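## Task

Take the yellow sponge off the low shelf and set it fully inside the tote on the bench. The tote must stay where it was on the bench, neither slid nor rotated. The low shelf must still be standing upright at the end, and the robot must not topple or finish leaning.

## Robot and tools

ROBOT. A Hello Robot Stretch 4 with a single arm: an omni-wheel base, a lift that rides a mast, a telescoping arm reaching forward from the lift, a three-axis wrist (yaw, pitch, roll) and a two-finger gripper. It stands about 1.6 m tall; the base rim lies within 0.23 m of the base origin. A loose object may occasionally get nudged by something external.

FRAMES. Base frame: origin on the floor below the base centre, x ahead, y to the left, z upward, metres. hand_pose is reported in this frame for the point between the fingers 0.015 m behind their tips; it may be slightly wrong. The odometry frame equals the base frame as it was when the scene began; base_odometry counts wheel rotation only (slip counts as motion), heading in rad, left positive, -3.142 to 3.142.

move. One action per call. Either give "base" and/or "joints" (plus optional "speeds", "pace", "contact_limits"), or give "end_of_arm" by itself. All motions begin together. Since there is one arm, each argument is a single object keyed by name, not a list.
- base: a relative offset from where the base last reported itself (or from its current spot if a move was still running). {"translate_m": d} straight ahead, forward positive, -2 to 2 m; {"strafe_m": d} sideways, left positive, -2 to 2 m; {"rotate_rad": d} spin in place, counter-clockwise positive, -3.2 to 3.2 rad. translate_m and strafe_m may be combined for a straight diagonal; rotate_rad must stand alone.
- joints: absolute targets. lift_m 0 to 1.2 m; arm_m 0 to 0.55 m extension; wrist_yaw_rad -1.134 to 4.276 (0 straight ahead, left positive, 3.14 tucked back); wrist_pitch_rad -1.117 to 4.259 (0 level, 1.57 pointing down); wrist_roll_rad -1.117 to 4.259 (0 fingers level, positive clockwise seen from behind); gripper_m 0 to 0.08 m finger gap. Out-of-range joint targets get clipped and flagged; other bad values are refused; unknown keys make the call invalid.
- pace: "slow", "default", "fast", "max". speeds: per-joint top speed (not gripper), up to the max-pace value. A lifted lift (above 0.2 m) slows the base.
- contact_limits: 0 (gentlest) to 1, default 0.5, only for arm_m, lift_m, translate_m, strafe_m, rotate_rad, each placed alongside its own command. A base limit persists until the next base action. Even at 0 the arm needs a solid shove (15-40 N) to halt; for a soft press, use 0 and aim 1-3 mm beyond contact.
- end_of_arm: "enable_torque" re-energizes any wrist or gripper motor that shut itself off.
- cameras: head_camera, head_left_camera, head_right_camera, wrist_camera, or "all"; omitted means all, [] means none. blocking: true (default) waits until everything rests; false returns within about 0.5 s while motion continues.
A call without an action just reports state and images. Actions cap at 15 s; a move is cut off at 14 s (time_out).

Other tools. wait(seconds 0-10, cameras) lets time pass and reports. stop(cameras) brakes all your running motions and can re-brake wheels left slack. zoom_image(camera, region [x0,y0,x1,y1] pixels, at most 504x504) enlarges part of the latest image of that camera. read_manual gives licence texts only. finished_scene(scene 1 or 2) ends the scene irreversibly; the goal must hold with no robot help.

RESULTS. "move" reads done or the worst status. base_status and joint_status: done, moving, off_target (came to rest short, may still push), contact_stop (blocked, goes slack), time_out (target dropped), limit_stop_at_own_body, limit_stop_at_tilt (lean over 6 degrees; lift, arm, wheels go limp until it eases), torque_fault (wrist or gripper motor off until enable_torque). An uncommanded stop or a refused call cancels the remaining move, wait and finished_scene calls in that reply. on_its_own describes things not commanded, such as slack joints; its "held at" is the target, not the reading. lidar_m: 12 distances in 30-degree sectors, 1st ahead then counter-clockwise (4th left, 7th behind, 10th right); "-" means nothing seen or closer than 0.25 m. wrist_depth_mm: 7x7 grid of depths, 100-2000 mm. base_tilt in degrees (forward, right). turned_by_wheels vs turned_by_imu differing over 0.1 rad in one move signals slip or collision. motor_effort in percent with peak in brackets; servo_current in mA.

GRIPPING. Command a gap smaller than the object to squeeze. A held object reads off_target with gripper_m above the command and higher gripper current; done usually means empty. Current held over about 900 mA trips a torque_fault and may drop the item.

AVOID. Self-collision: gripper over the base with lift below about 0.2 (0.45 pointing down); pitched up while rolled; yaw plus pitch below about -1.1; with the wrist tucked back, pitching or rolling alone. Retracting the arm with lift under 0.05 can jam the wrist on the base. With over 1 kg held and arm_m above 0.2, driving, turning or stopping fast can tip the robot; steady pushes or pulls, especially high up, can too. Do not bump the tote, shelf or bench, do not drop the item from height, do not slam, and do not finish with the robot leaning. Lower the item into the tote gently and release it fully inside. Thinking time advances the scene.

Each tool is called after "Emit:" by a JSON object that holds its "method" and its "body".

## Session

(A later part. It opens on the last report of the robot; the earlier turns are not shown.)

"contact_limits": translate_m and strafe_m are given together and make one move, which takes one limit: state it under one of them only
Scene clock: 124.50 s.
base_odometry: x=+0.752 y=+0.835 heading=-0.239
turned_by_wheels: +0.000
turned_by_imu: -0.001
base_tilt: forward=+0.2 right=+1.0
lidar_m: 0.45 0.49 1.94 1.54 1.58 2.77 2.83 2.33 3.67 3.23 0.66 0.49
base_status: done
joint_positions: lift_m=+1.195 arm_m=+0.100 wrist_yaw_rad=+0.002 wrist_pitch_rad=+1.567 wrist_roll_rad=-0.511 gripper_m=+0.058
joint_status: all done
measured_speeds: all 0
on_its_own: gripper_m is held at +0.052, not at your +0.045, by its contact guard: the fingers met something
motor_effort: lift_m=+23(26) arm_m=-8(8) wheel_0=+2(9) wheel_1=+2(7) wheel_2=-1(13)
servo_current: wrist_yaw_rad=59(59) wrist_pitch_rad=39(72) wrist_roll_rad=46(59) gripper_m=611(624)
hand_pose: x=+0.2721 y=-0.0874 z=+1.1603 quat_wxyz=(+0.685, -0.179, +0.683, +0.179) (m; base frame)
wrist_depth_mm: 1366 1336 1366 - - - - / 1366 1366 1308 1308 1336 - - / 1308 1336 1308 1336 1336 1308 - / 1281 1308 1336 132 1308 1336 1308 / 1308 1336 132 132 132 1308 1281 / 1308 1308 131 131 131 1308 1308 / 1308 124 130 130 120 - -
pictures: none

Emit:
{"method": "move", "body": {"base": {"translate_m": 0.3, "strafe_m": -0.013}, "pace": "slow", "contact_limits": {"translate_m": 0.2}}}

Emit:
{"method": "move", "body": {"joints": {"arm_m": 0.3}}}

Scene clock: 136.20 s.
move: done
base_odometry: x=+1.040 y=+0.751 heading=-0.239
turned_by_wheels: +0.000
turned_by_imu: -0.001
base_tilt: forward=+0.0 right=+0.9
lidar_m: 0.25 0.25 0.25 1.86 1.62 2.24 3.15 2.64 3.35 0.73 0.25 0.25
base_status: done
joint_positions: lift_m=+1.195 arm_m=+0.100 wrist_yaw_rad=+0.002 wrist_pitch_rad=+1.567 wrist_roll_rad=-0.511 gripper_m=+0.058
joint_status: not commanded
measured_speeds: all 0
on_its_own: gripper_m is held at +0.052, not at your +0.045, by its contact guard: the fingers met something
motor_effort: lift_m=+23(23) arm_m=-8(8) wheel_0=+2(7) wheel_1=+2(7) wheel_2=-2(10)
servo_current: wrist_yaw_rad=52(59) wrist_pitch_rad=26(72) wrist_roll_rad=46(59) gripper_m=611(624)
contact_limits: translate_m 0.2
hand_pose: x=+0.2721 y=-0.0874 z=+1.1603 quat_wxyz=(+0.685, -0.179, +0.683, +0.179) (m; base frame)
wrist_depth_mm: 1336 - - - - - 382 / - - - - - - - / - - - - - - - / - - 132 131 - - - / 1308 1308 131 132 - - - / 1308 1308 131 131 131 - - / 1308 124 130 130 120 - -
pictures: head_camera, head_left_camera, head_right_camera, wrist_camera

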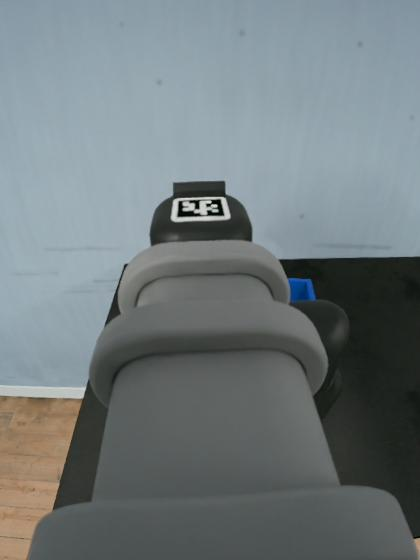

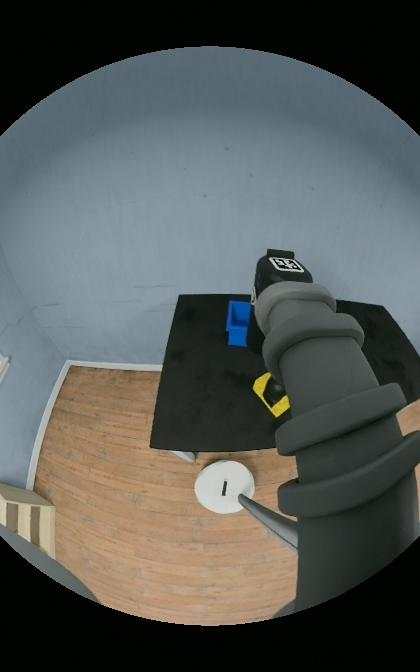

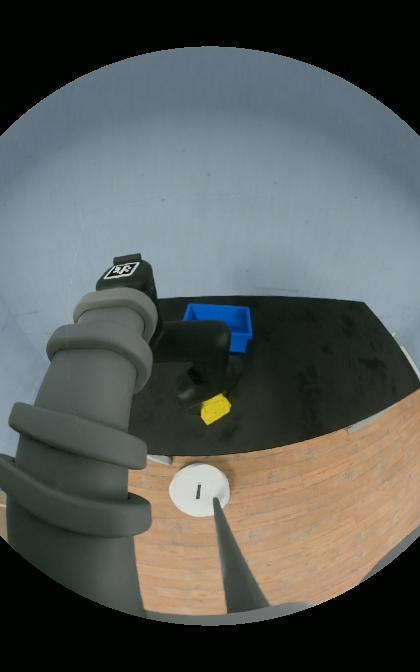

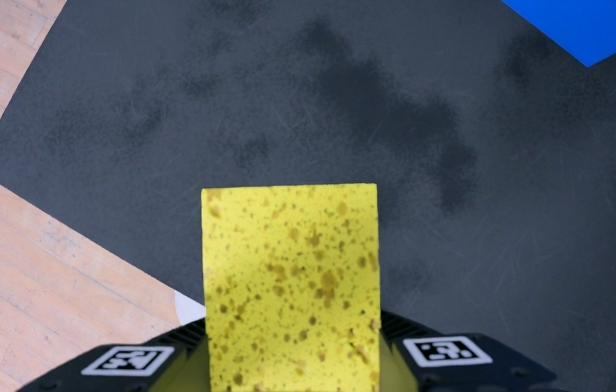

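Scene clock: 137.90 s.
move: done
base_odometry: x=+1.040 y=+0.751 heading=-0.239
turned_by_wheels: +0.000
turned_by_imu: +0.000
base_tilt: forward=+0.2 right=+1.0
lidar_m: 0.25 0.25 0.25 1.86 1.63 2.24 3.15 2.63 3.36 0.75 0.25 0.25
base_status: not commanded
joint_positions: lift_m=+1.195 arm_m=+0.300 wrist_yaw_rad=+0.001 wrist_pitch_rad=+1.567 wrist_roll_rad=-0.511 gripper_m=+0.058
joint_status: all done
measured_speeds: all 0
on_its_own: gripper_m is held at +0.052, not at your +0.045, by its contact guard: the fingers met something
motor_effort: lift_m=+23(23) arm_m=+8(11) wheel_0=+2(2) wheel_1=+2(2) wheel_2=-2(3)
servo_current: wrist_yaw_rad=46(59) wrist_pitch_rad=59(65) wrist_roll_rad=52(52) gripper_m=611(624)
contact_limits: translate_m 0.2
hand_pose: x=+0.4714 y=-0.0874 z=+1.1603 quat_wxyz=(+0.685, -0.179, +0.683, +0.179) (m; base frame)
wrist_depth_mm: 1366 - - - - - - / - - - 366 347 394 394 / - - - - 362 394 394 / - - 132 132 - 349 274 / - - 132 131 - - - / - - 131 131 130 - - / - - 130 130 120 - -
pictures: head_camera, head_left_camera, head_right_camera, wrist_camera

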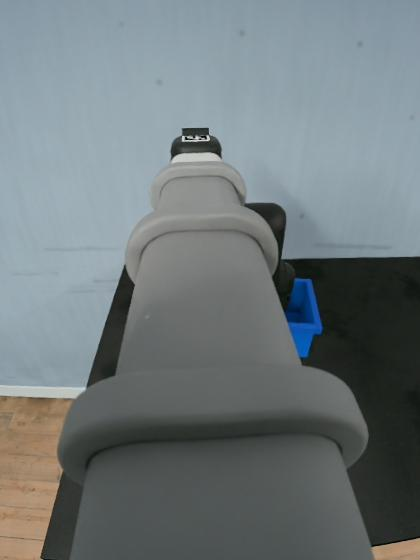

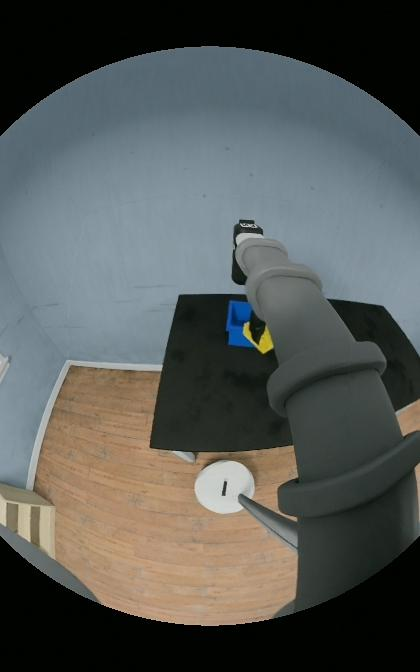

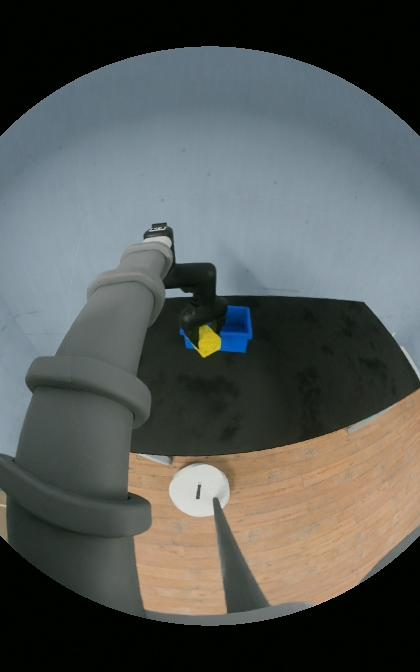

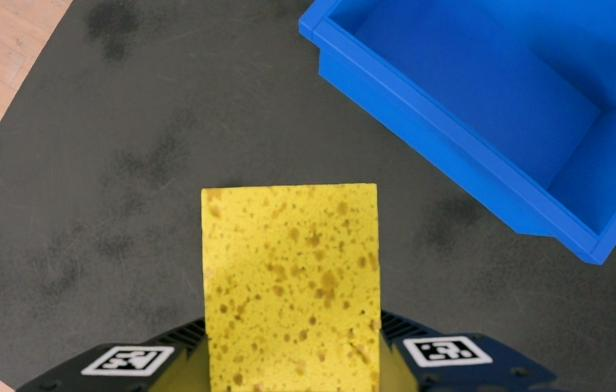

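Emit:
{"method": "move", "body": {"base": {"strafe_m": -0.052}, "joints": {"wrist_roll_rad": 0.17}, "pace": "slow", "cameras": ["wrist_camera"]}}

Emit:
{"method": "move", "body": {"joints": {"arm_m": 0.48}}}

Scene clock: 151.33 s.
move: done
base_odometry: x=+1.028 y=+0.701 heading=-0.239
turned_by_wheels: +0.000
turned_by_imu: -0.001
base_tilt: forward=+0.1 right=+1.0
lidar_m: 0.25 0.25 0.26 1.91 1.67 2.30 3.13 2.63 3.30 0.69 0.25 0.25
base_status: done
joint_positions: lift_m=+1.195 arm_m=+0.300 wrist_yaw_rad=+0.001 wrist_pitch_rad=+1.567 wrist_roll_rad=+0.167 gripper_m=+0.058
joint_status: all done
measured_speeds: all 0
on_its_own: gripper_m is held at +0.052, not at your +0.045, by its contact guard: the fingers met something
motor_effort: lift_m=+23(23) arm_m=+8(9) wheel_0=+3(7) wheel_1=-1(8) wheel_2=+0(5)
servo_current: wrist_yaw_rad=46(59) wrist_pitch_rad=59(78) wrist_roll_rad=46(111) gripper_m=618(618)
hand_pose: x=+0.4714 y=-0.0874 z=+1.1603 quat_wxyz=(+0.706, +0.059, +0.703, -0.059) (m; base frame)
wrist_depth_mm: - 317 - - - - - / - 286 - 379 377 - - / - - - - - - - / - - 132 132 - - - / - - 131 132 - - - / - - 131 131 130 - - / - - 130 130 120 - -
pictures: wrist_camera

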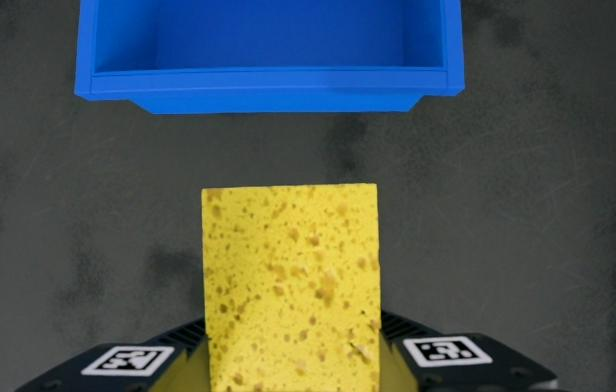

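Scene clock: 152.97 s.
move: done
base_odometry: x=+1.028 y=+0.701 heading=-0.239
turned_by_wheels: +0.000
turned_by_imu: +0.000
base_tilt: forward=+0.0 right=+1.0
lidar_m: 0.25 0.25 0.25 1.91 1.68 2.32 3.16 2.63 3.32 0.72 0.25 0.25
base_status: not commanded
joint_positions: lift_m=+1.195 arm_m=+0.480 wrist_yaw_rad=+0.001 wrist_pitch_rad=+1.567 wrist_roll_rad=+0.168 gripper_m=+0.058
joint_status: all done
measured_speeds: all 0
on_its_own: gripper_m is held at +0.052, not at your +0.045, by its contact guard: the fingers met something
motor_effort: lift_m=+23(23) arm_m=+8(11) wheel_0=+4(4) wheel_1=-1(1) wheel_2=+0(0)
servo_current: wrist_yaw_rad=52(59) wrist_pitch_rad=33(65) wrist_roll_rad=46(59) gripper_m=611(618)
hand_pose: x=+0.6514 y=-0.0874 z=+1.1603 quat_wxyz=(+0.706, +0.059, +0.703, -0.059) (m; base frame)
wrist_depth_mm: - - - - - - - / - 282 277 278 277 - - / - 306 392 392 392 - - / - 306 392 132 389 - - / - 306 131 131 389 - - / - 272 131 131 131 270 - / - - 130 130 120 - -
pictures: head_camera, head_left_camera, head_right_camera, wrist_camera

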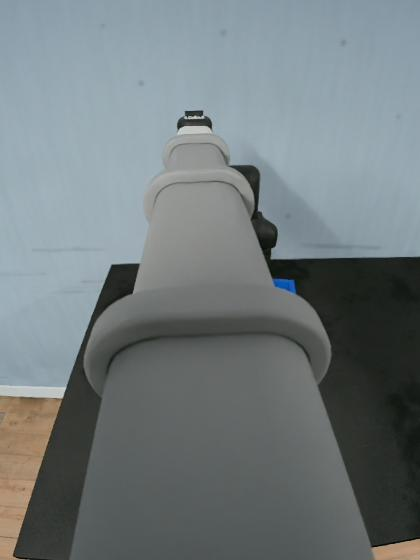

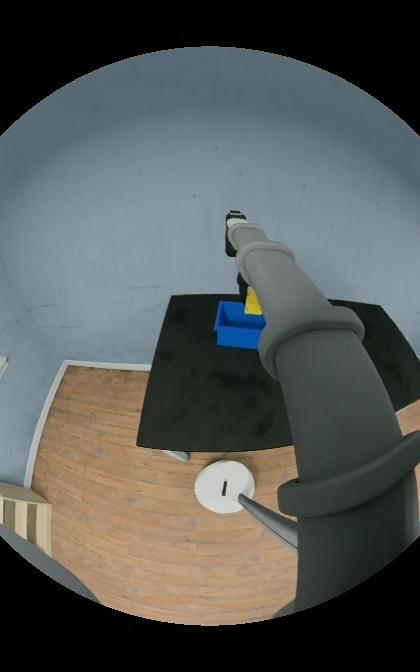

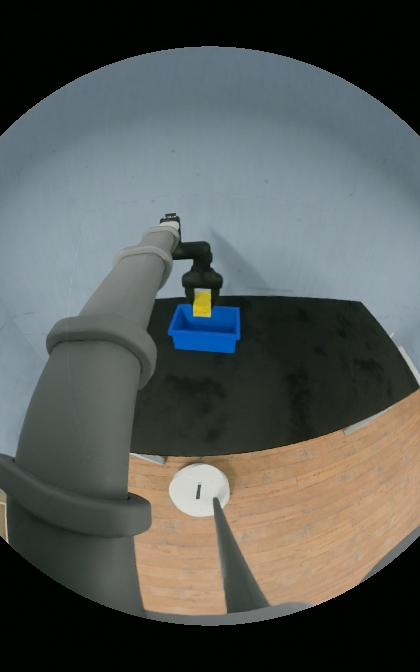

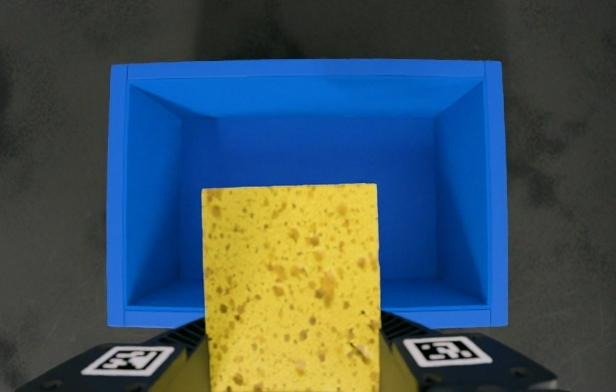

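Emit:
{"method": "move", "body": {"base": {"strafe_m": -0.015}, "joints": {"arm_m": 0.541}, "pace": "slow", "cameras": ["wrist_camera"]}}

Emit:
{"method": "move", "body": {"joints": {"lift_m": 1.06}, "pace": "slow", "contact_limits": {"lift_m": 0.2}}}

Scene clock: 165.97 s.
move: done
base_odometry: x=+1.024 y=+0.686 heading=-0.239
turned_by_wheels: +0.000
turned_by_imu: -0.001
base_tilt: forward=-0.1 right=+1.0
lidar_m: 0.25 0.25 0.25 1.92 1.69 2.39 3.13 2.64 3.30 0.68 0.25 0.25
base_status: done
joint_positions: lift_m=+1.195 arm_m=+0.541 wrist_yaw_rad=+0.001 wrist_pitch_rad=+1.567 wrist_roll_rad=+0.168 gripper_m=+0.058
joint_status: all done
measured_speeds: all 0
on_its_own: gripper_m is held at +0.052, not at your +0.045, by its contact guard: the fingers met something
motor_effort: lift_m=+23(23) arm_m=+8(11) wheel_0=+3(8) wheel_1=-1(7) wheel_2=+0(3)
servo_current: wrist_yaw_rad=46(59) wrist_pitch_rad=52(78) wrist_roll_rad=46(52) gripper_m=611(618)
hand_pose: x=+0.7124 y=-0.0874 z=+1.1603 quat_wxyz=(+0.706, +0.059, +0.703, -0.059) (m; base frame)
wrist_depth_mm: - - - - - - - / - - - - - - - / - - - - - - - / - 317 132 132 132 - - / - 291 131 131 132 - - / - 290 131 131 130 - - / - - 130 130 120 - -
pictures: wrist_camera

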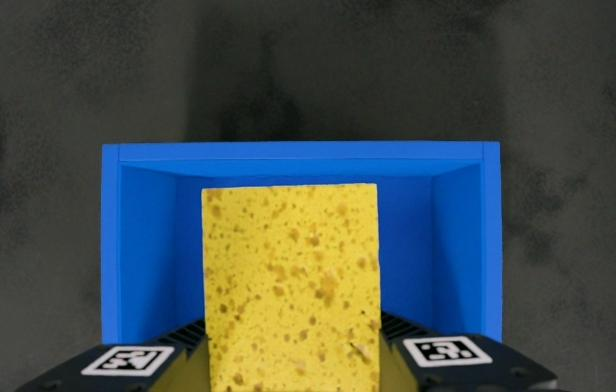

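Scene clock: 167.90 s.
move: done
base_odometry: x=+1.024 y=+0.686 heading=-0.239
turned_by_wheels: +0.000
turned_by_imu: +0.000
base_tilt: forward=+0.1 right=+1.0
lidar_m: 0.25 0.25 0.26 1.93 1.69 2.38 2.55 2.65 3.30 0.66 0.25 0.25
base_status: not commanded
joint_positions: lift_m=+1.060 arm_m=+0.541 wrist_yaw_rad=+0.001 wrist_pitch_rad=+1.567 wrist_roll_rad=+0.168 gripper_m=+0.058
joint_status: all done
measured_speeds: all 0
on_its_own: gripper_m is held at +0.052, not at your +0.045, by its contact guard: the fingers met something
motor_effort: lift_m=+16(23) arm_m=+8(9) wheel_0=+3(3) wheel_1=-1(1) wheel_2=+0(0)
servo_current: wrist_yaw_rad=52(59) wrist_pitch_rad=65(72) wrist_roll_rad=46(52) gripper_m=611(618)
contact_limits: lift_m 0.2
hand_pose: x=+0.7124 y=-0.0874 z=+1.0259 quat_wxyz=(+0.706, +0.059, +0.703, -0.059) (m; base frame)
wrist_depth_mm: - - - - - - - / 141 141 140 - 140 139 - / 191 - - - - - - / 202 256 257 132 256 254 192 / 200 255 132 131 254 253 191 / 200 254 131 131 131 251 190 / 187 - 130 130 120 - -
pictures: head_camera, head_left_camera, head_right_camera, wrist_camera

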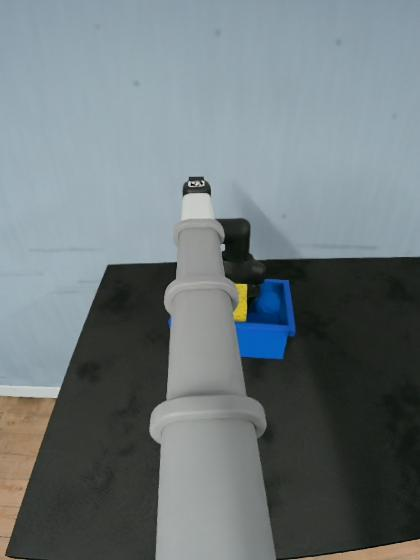

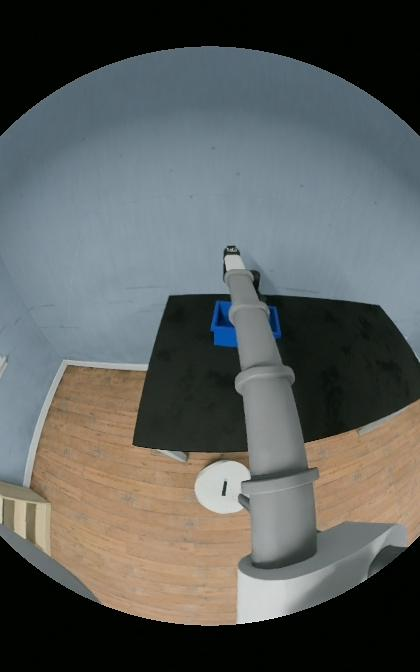

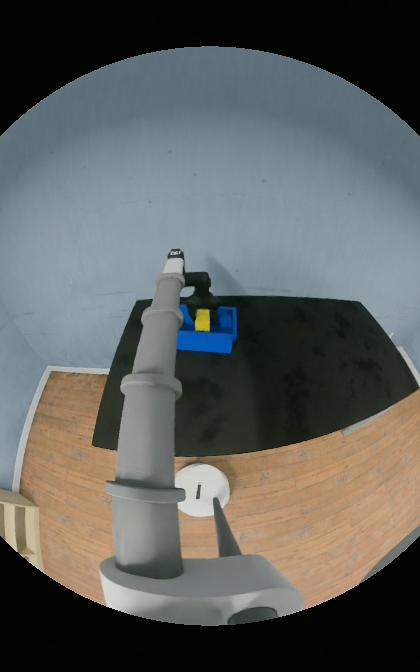

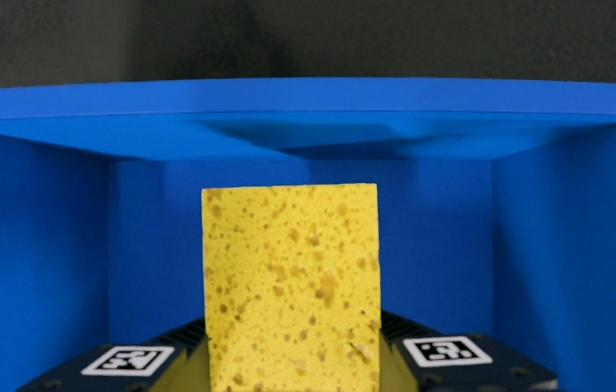

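Emit:
{"method": "move", "body": {"joints": {"lift_m": 0.993}, "pace": "slow", "contact_limits": {"lift_m": 0.15}, "cameras": ["wrist_camera","head_right_camera"]}}

Scene clock: 173.77 s.
move: done
base_odometry: x=+1.024 y=+0.686 heading=-0.239
turned_by_wheels: +0.000
turned_by_imu: -0.001
base_tilt: forward=+0.2 right=+1.0
lidar_m: 0.25 0.25 0.25 1.93 1.70 2.38 2.54 2.63 3.30 0.65 0.26 0.25
base_status: not commanded
joint_positions: lift_m=+0.993 arm_m=+0.541 wrist_yaw_rad=+0.001 wrist_pitch_rad=+1.567 wrist_roll_rad=+0.168 gripper_m=+0.058
joint_status: all done
measured_speeds: all 0
on_its_own: gripper_m is held at +0.052, not at your +0.045, by its contact guard: the fingers met something
motor_effort: lift_m=+16(17) arm_m=+8(9) wheel_0=+3(3) wheel_1=-1(1) wheel_2=+0(0)
servo_current: wrist_yaw_rad=52(59) wrist_pitch_rad=59(78) wrist_roll_rad=52(59) gripper_m=611(618)
contact_limits: lift_m 0.15
hand_pose: x=+0.7124 y=-0.0874 z=+0.9589 quat_wxyz=(+0.706, +0.059, +0.703, -0.059) (m; base frame)
wrist_depth_mm: - - - - - - - / - - - - - - - / 191 190 190 190 189 189 - / 190 190 189 132 187 189 187 / 189 189 131 131 187 187 186 / 189 188 131 131 131 186 185 / 187 124 130 130 120 - -
pictures: head_right_camera, wrist_camera

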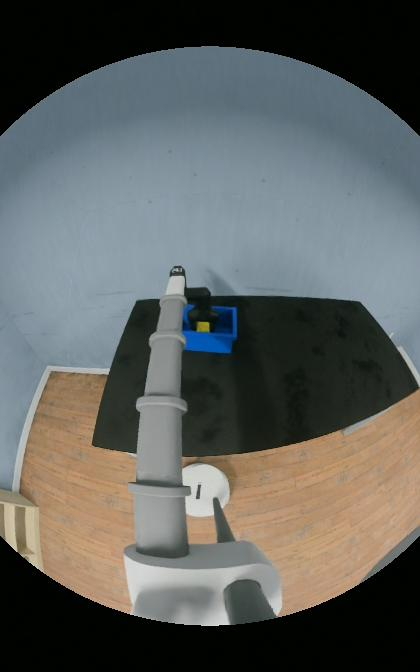

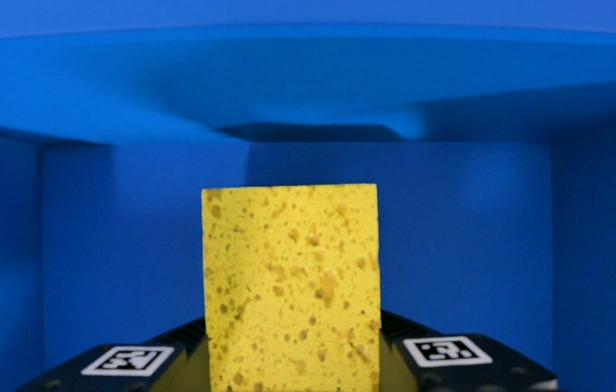

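Emit:
{"method": "move", "body": {"joints": {"lift_m": 0.985}, "pace": "slow", "contact_limits": {"lift_m": 0.15}, "cameras": ["wrist_camera"]}}

Emit:
{"method": "move", "body": {"joints": {"gripper_m": 0.078}, "cameras": ["wrist_camera"]}}

Emit:
{"method": "move", "body": {"joints": {"lift_m": 1.195}, "pace": "slow", "cameras": ["wrist_camera"]}}

Scene clock: 178.37 s.
move: done
base_odometry: x=+1.024 y=+0.686 heading=-0.239
turned_by_wheels: +0.000
turned_by_imu: -0.001
base_tilt: forward=+0.1 right=+1.0
lidar_m: 0.25 0.25 0.25 1.93 1.68 2.39 2.55 2.63 3.29 0.66 0.25 0.25
base_status: not commanded
joint_positions: lift_m=+0.985 arm_m=+0.541 wrist_yaw_rad=+0.001 wrist_pitch_rad=+1.567 wrist_roll_rad=+0.168 gripper_m=+0.058
joint_status: all done
measured_speeds: all 0
on_its_own: gripper_m is held at +0.052, not at your +0.045, by its contact guard: the fingers met something
motor_effort: lift_m=+16(16) arm_m=+8(9) wheel_0=+3(4) wheel_1=-1(2) wheel_2=+0(0)
servo_current: wrist_yaw_rad=46(59) wrist_pitch_rad=65(78) wrist_roll_rad=46(52) gripper_m=618(618)
contact_limits: lift_m 0.15
hand_pose: x=+0.7124 y=-0.0874 z=+0.9508 quat_wxyz=(+0.706, +0.059, +0.703, -0.059) (m; base frame)
wrist_depth_mm: - - - - - - - / - - - - - - - / - 182 182 181 181 181 - / 182 182 181 132 180 180 179 / 181 181 132 131 179 179 179 / 180 180 131 131 178 178 - / 179 124 130 130 120 - -
pictures: wrist_camera

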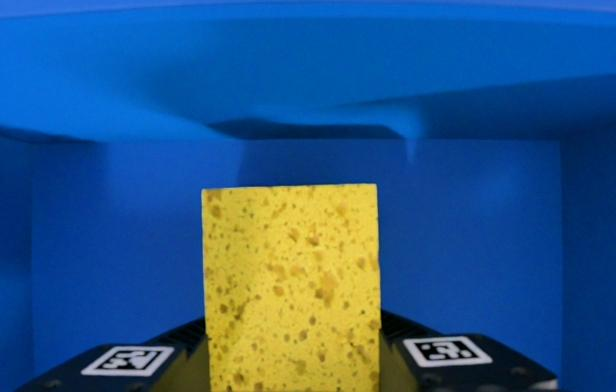

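Scene clock: 179.37 s.
move: done
base_odometry: x=+1.024 y=+0.686 heading=-0.239
turned_by_wheels: +0.000
turned_by_imu: +0.000
base_tilt: forward=-0.1 right=+0.8
lidar_m: 0.25 0.25 0.25 1.93 1.70 2.40 2.56 2.64 3.30 0.66 0.25 0.25
base_status: not commanded
joint_positions: lift_m=+0.985 arm_m=+0.541 wrist_yaw_rad=+0.001 wrist_pitch_rad=+1.567 wrist_roll_rad=+0.168 gripper_m=+0.078
joint_status: all done
measured_speeds: all 0
motor_effort: lift_m=+16(16) arm_m=+8(9) wheel_0=+3(3) wheel_1=-2(2) wheel_2=+0(0)
servo_current: wrist_yaw_rad=52(59) wrist_pitch_rad=46(59) wrist_roll_rad=39(52) gripper_m=33(585)
contact_limits: lift_m 0.15
hand_pose: x=+0.7124 y=-0.0874 z=+0.9508 quat_wxyz=(+0.706, +0.059, +0.703, -0.059) (m; base frame)
wrist_depth_mm: - - - - - - - / - - - - - - - / - 182 182 182 181 181 - / 182 181 181 136 180 180 179 / 181 181 135 135 179 179 179 / 180 180 135 135 138 178 - / - 109 134 134 133 - -
pictures: wrist_camera

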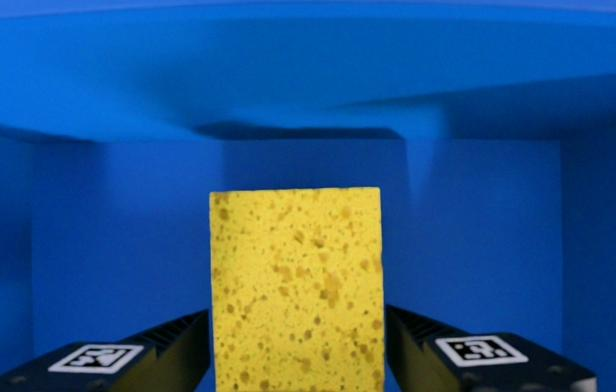

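Scene clock: 181.80 s.
move: done
base_odometry: x=+1.024 y=+0.686 heading=-0.239
turned_by_wheels: +0.000
turned_by_imu: +0.000
base_tilt: forward=-0.1 right=+1.0
lidar_m: 0.25 0.25 0.27 1.93 1.70 2.39 3.14 2.62 3.30 0.71 0.25 0.25
base_status: not commanded
joint_positions: lift_m=+1.195 arm_m=+0.541 wrist_yaw_rad=+0.001 wrist_pitch_rad=+1.567 wrist_roll_rad=+0.168 gripper_m=+0.078
joint_status: all done
measured_speeds: all 0
motor_effort: lift_m=+24(26) arm_m=+8(9) wheel_0=+3(3) wheel_1=-1(2) wheel_2=+0(0)
servo_current: wrist_yaw_rad=52(59) wrist_pitch_rad=52(78) wrist_roll_rad=46(59) gripper_m=46(46)
hand_pose: x=+0.7124 y=-0.0874 z=+1.1602 quat_wxyz=(+0.706, +0.059, +0.703, -0.059) (m; base frame)
wrist_depth_mm: - - - - - - - / - - - - - - - / - - - - - - - / - 317 392 389 389 - - / - 293 389 345 389 - - / - 289 389 387 387 - - / - 109 297 345 294 - -
pictures: wrist_camera

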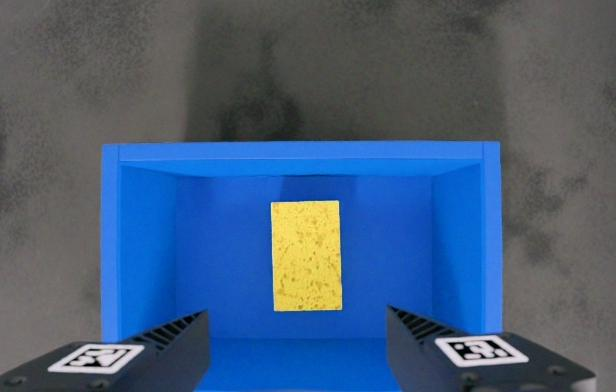

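Emit:
{"method": "move", "body": {"joints": {"arm_m": 0.1}, "cameras": []}}

Emit:
{"method": "move", "body": {"base": {"translate_m": -0.35}, "pace": "slow"}}

Scene clock: 187.53 s.
move: done
base_odometry: x=+1.024 y=+0.686 heading=-0.239
turned_by_wheels: +0.000
turned_by_imu: -0.001
base_tilt: forward=+0.2 right=+0.9
lidar_m: 0.25 0.25 0.25 1.92 1.69 2.38 3.13 2.64 3.30 0.71 0.25 0.25
base_status: not commanded
joint_positions: lift_m=+1.195 arm_m=+0.100 wrist_yaw_rad=+0.001 wrist_pitch_rad=+1.567 wrist_roll_rad=+0.168 gripper_m=+0.078
joint_status: all done
measured_speeds: all 0
motor_effort: lift_m=+24(24) arm_m=-8(10) wheel_0=+3(4) wheel_1=-1(2) wheel_2=+0(0)
servo_current: wrist_yaw_rad=46(59) wrist_pitch_rad=46(72) wrist_roll_rad=46(52) gripper_m=39(46)
hand_pose: x=+0.2721 y=-0.0874 z=+1.1602 quat_wxyz=(+0.706, +0.059, +0.703, -0.059) (m; base frame)
wrist_depth_mm: - - - - - - - / - - - - - - - / - - - - - - - / - - - - - - - / - - - - - - - / - - - - - - 1308 / - 109 - 1078 387 - -
pictures: none
No camera images: "cameras" was empty.

Scene clock: 192.33 s.
move: done
base_odometry: x=+0.684 y=+0.769 heading=-0.239
turned_by_wheels: -0.001
turned_by_imu: -0.002
base_tilt: forward=+0.1 right=+1.0
lidar_m: 0.50 0.52 2.02 1.60 1.65 2.85 2.78 2.28 3.58 3.18 0.73 0.55
base_status: done
joint_positions: lift_m=+1.195 arm_m=+0.100 wrist_yaw_rad=+0.001 wrist_pitch_rad=+1.567 wrist_roll_rad=+0.168 gripper_m=+0.078
joint_status: not commanded
measured_speeds: all 0
motor_effort: lift_m=+23(24) arm_m=-8(8) wheel_0=-4(6) wheel_1=-3(8) wheel_2=+1(9)
servo_current: wrist_yaw_rad=59(59) wrist_pitch_rad=59(78) wrist_roll_rad=39(59) gripper_m=33(52)
hand_pose: x=+0.2721 y=-0.0874 z=+1.1602 quat_wxyz=(+0.706, +0.059, +0.703, -0.059) (m; base frame)
wrist_depth_mm: - - - 1308 1336 1308 1366 / - 1366 1336 1336 1336 1336 1308 / 1336 1336 1336 1336 1336 1308 1308 / 1308 1336 1336 1336 1308 1336 1308 / 1336 1336 1308 1308 1308 1308 1308 / 1336 1281 1281 1078 1281 1336 1281 / - 109 142 1078 1078 - -
pictures: head_camera, head_left_camera, head_right_camera, wrist_camera

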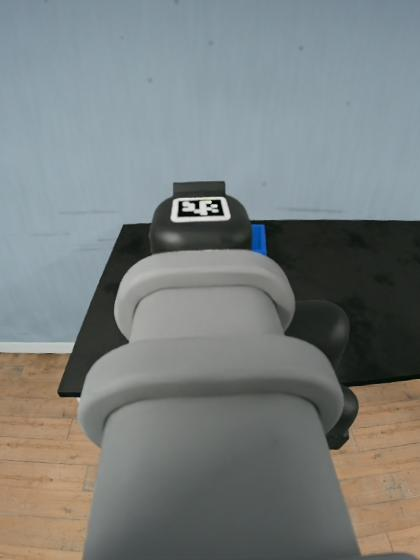

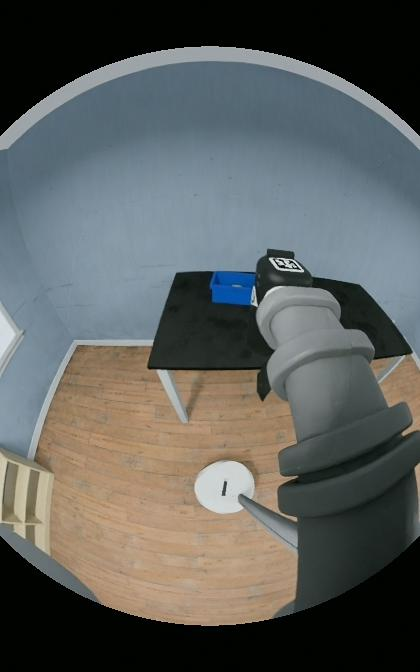

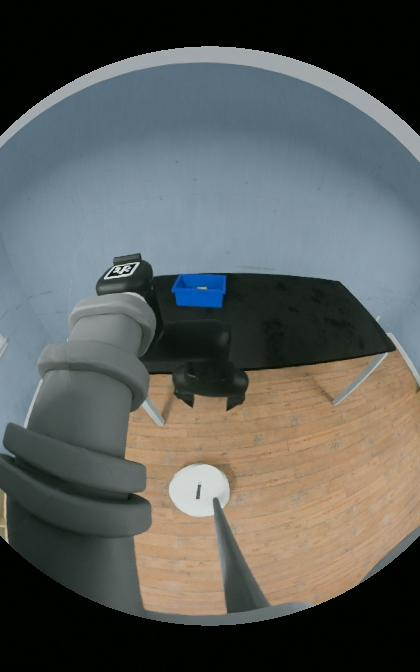

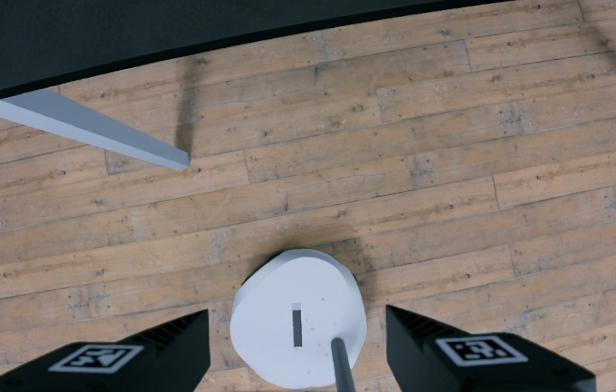

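Emit:
{"method": "zoom_image", "body": {"camera": "head_right_camera", "region": [150, 255, 250, 325]}}

Scaled by 5.040 from the camera's 420x672 image, which has a finer 600x960 frame.

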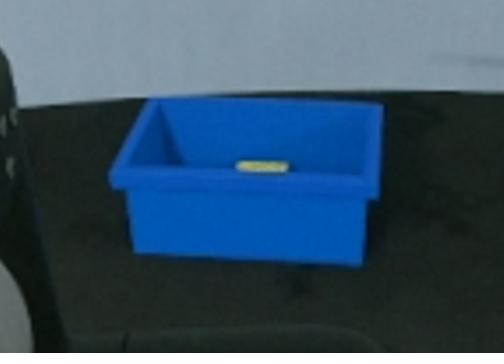

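Emit:
{"method": "finished_scene", "body": {"scene": 1}}

The scene is finished: the task was done.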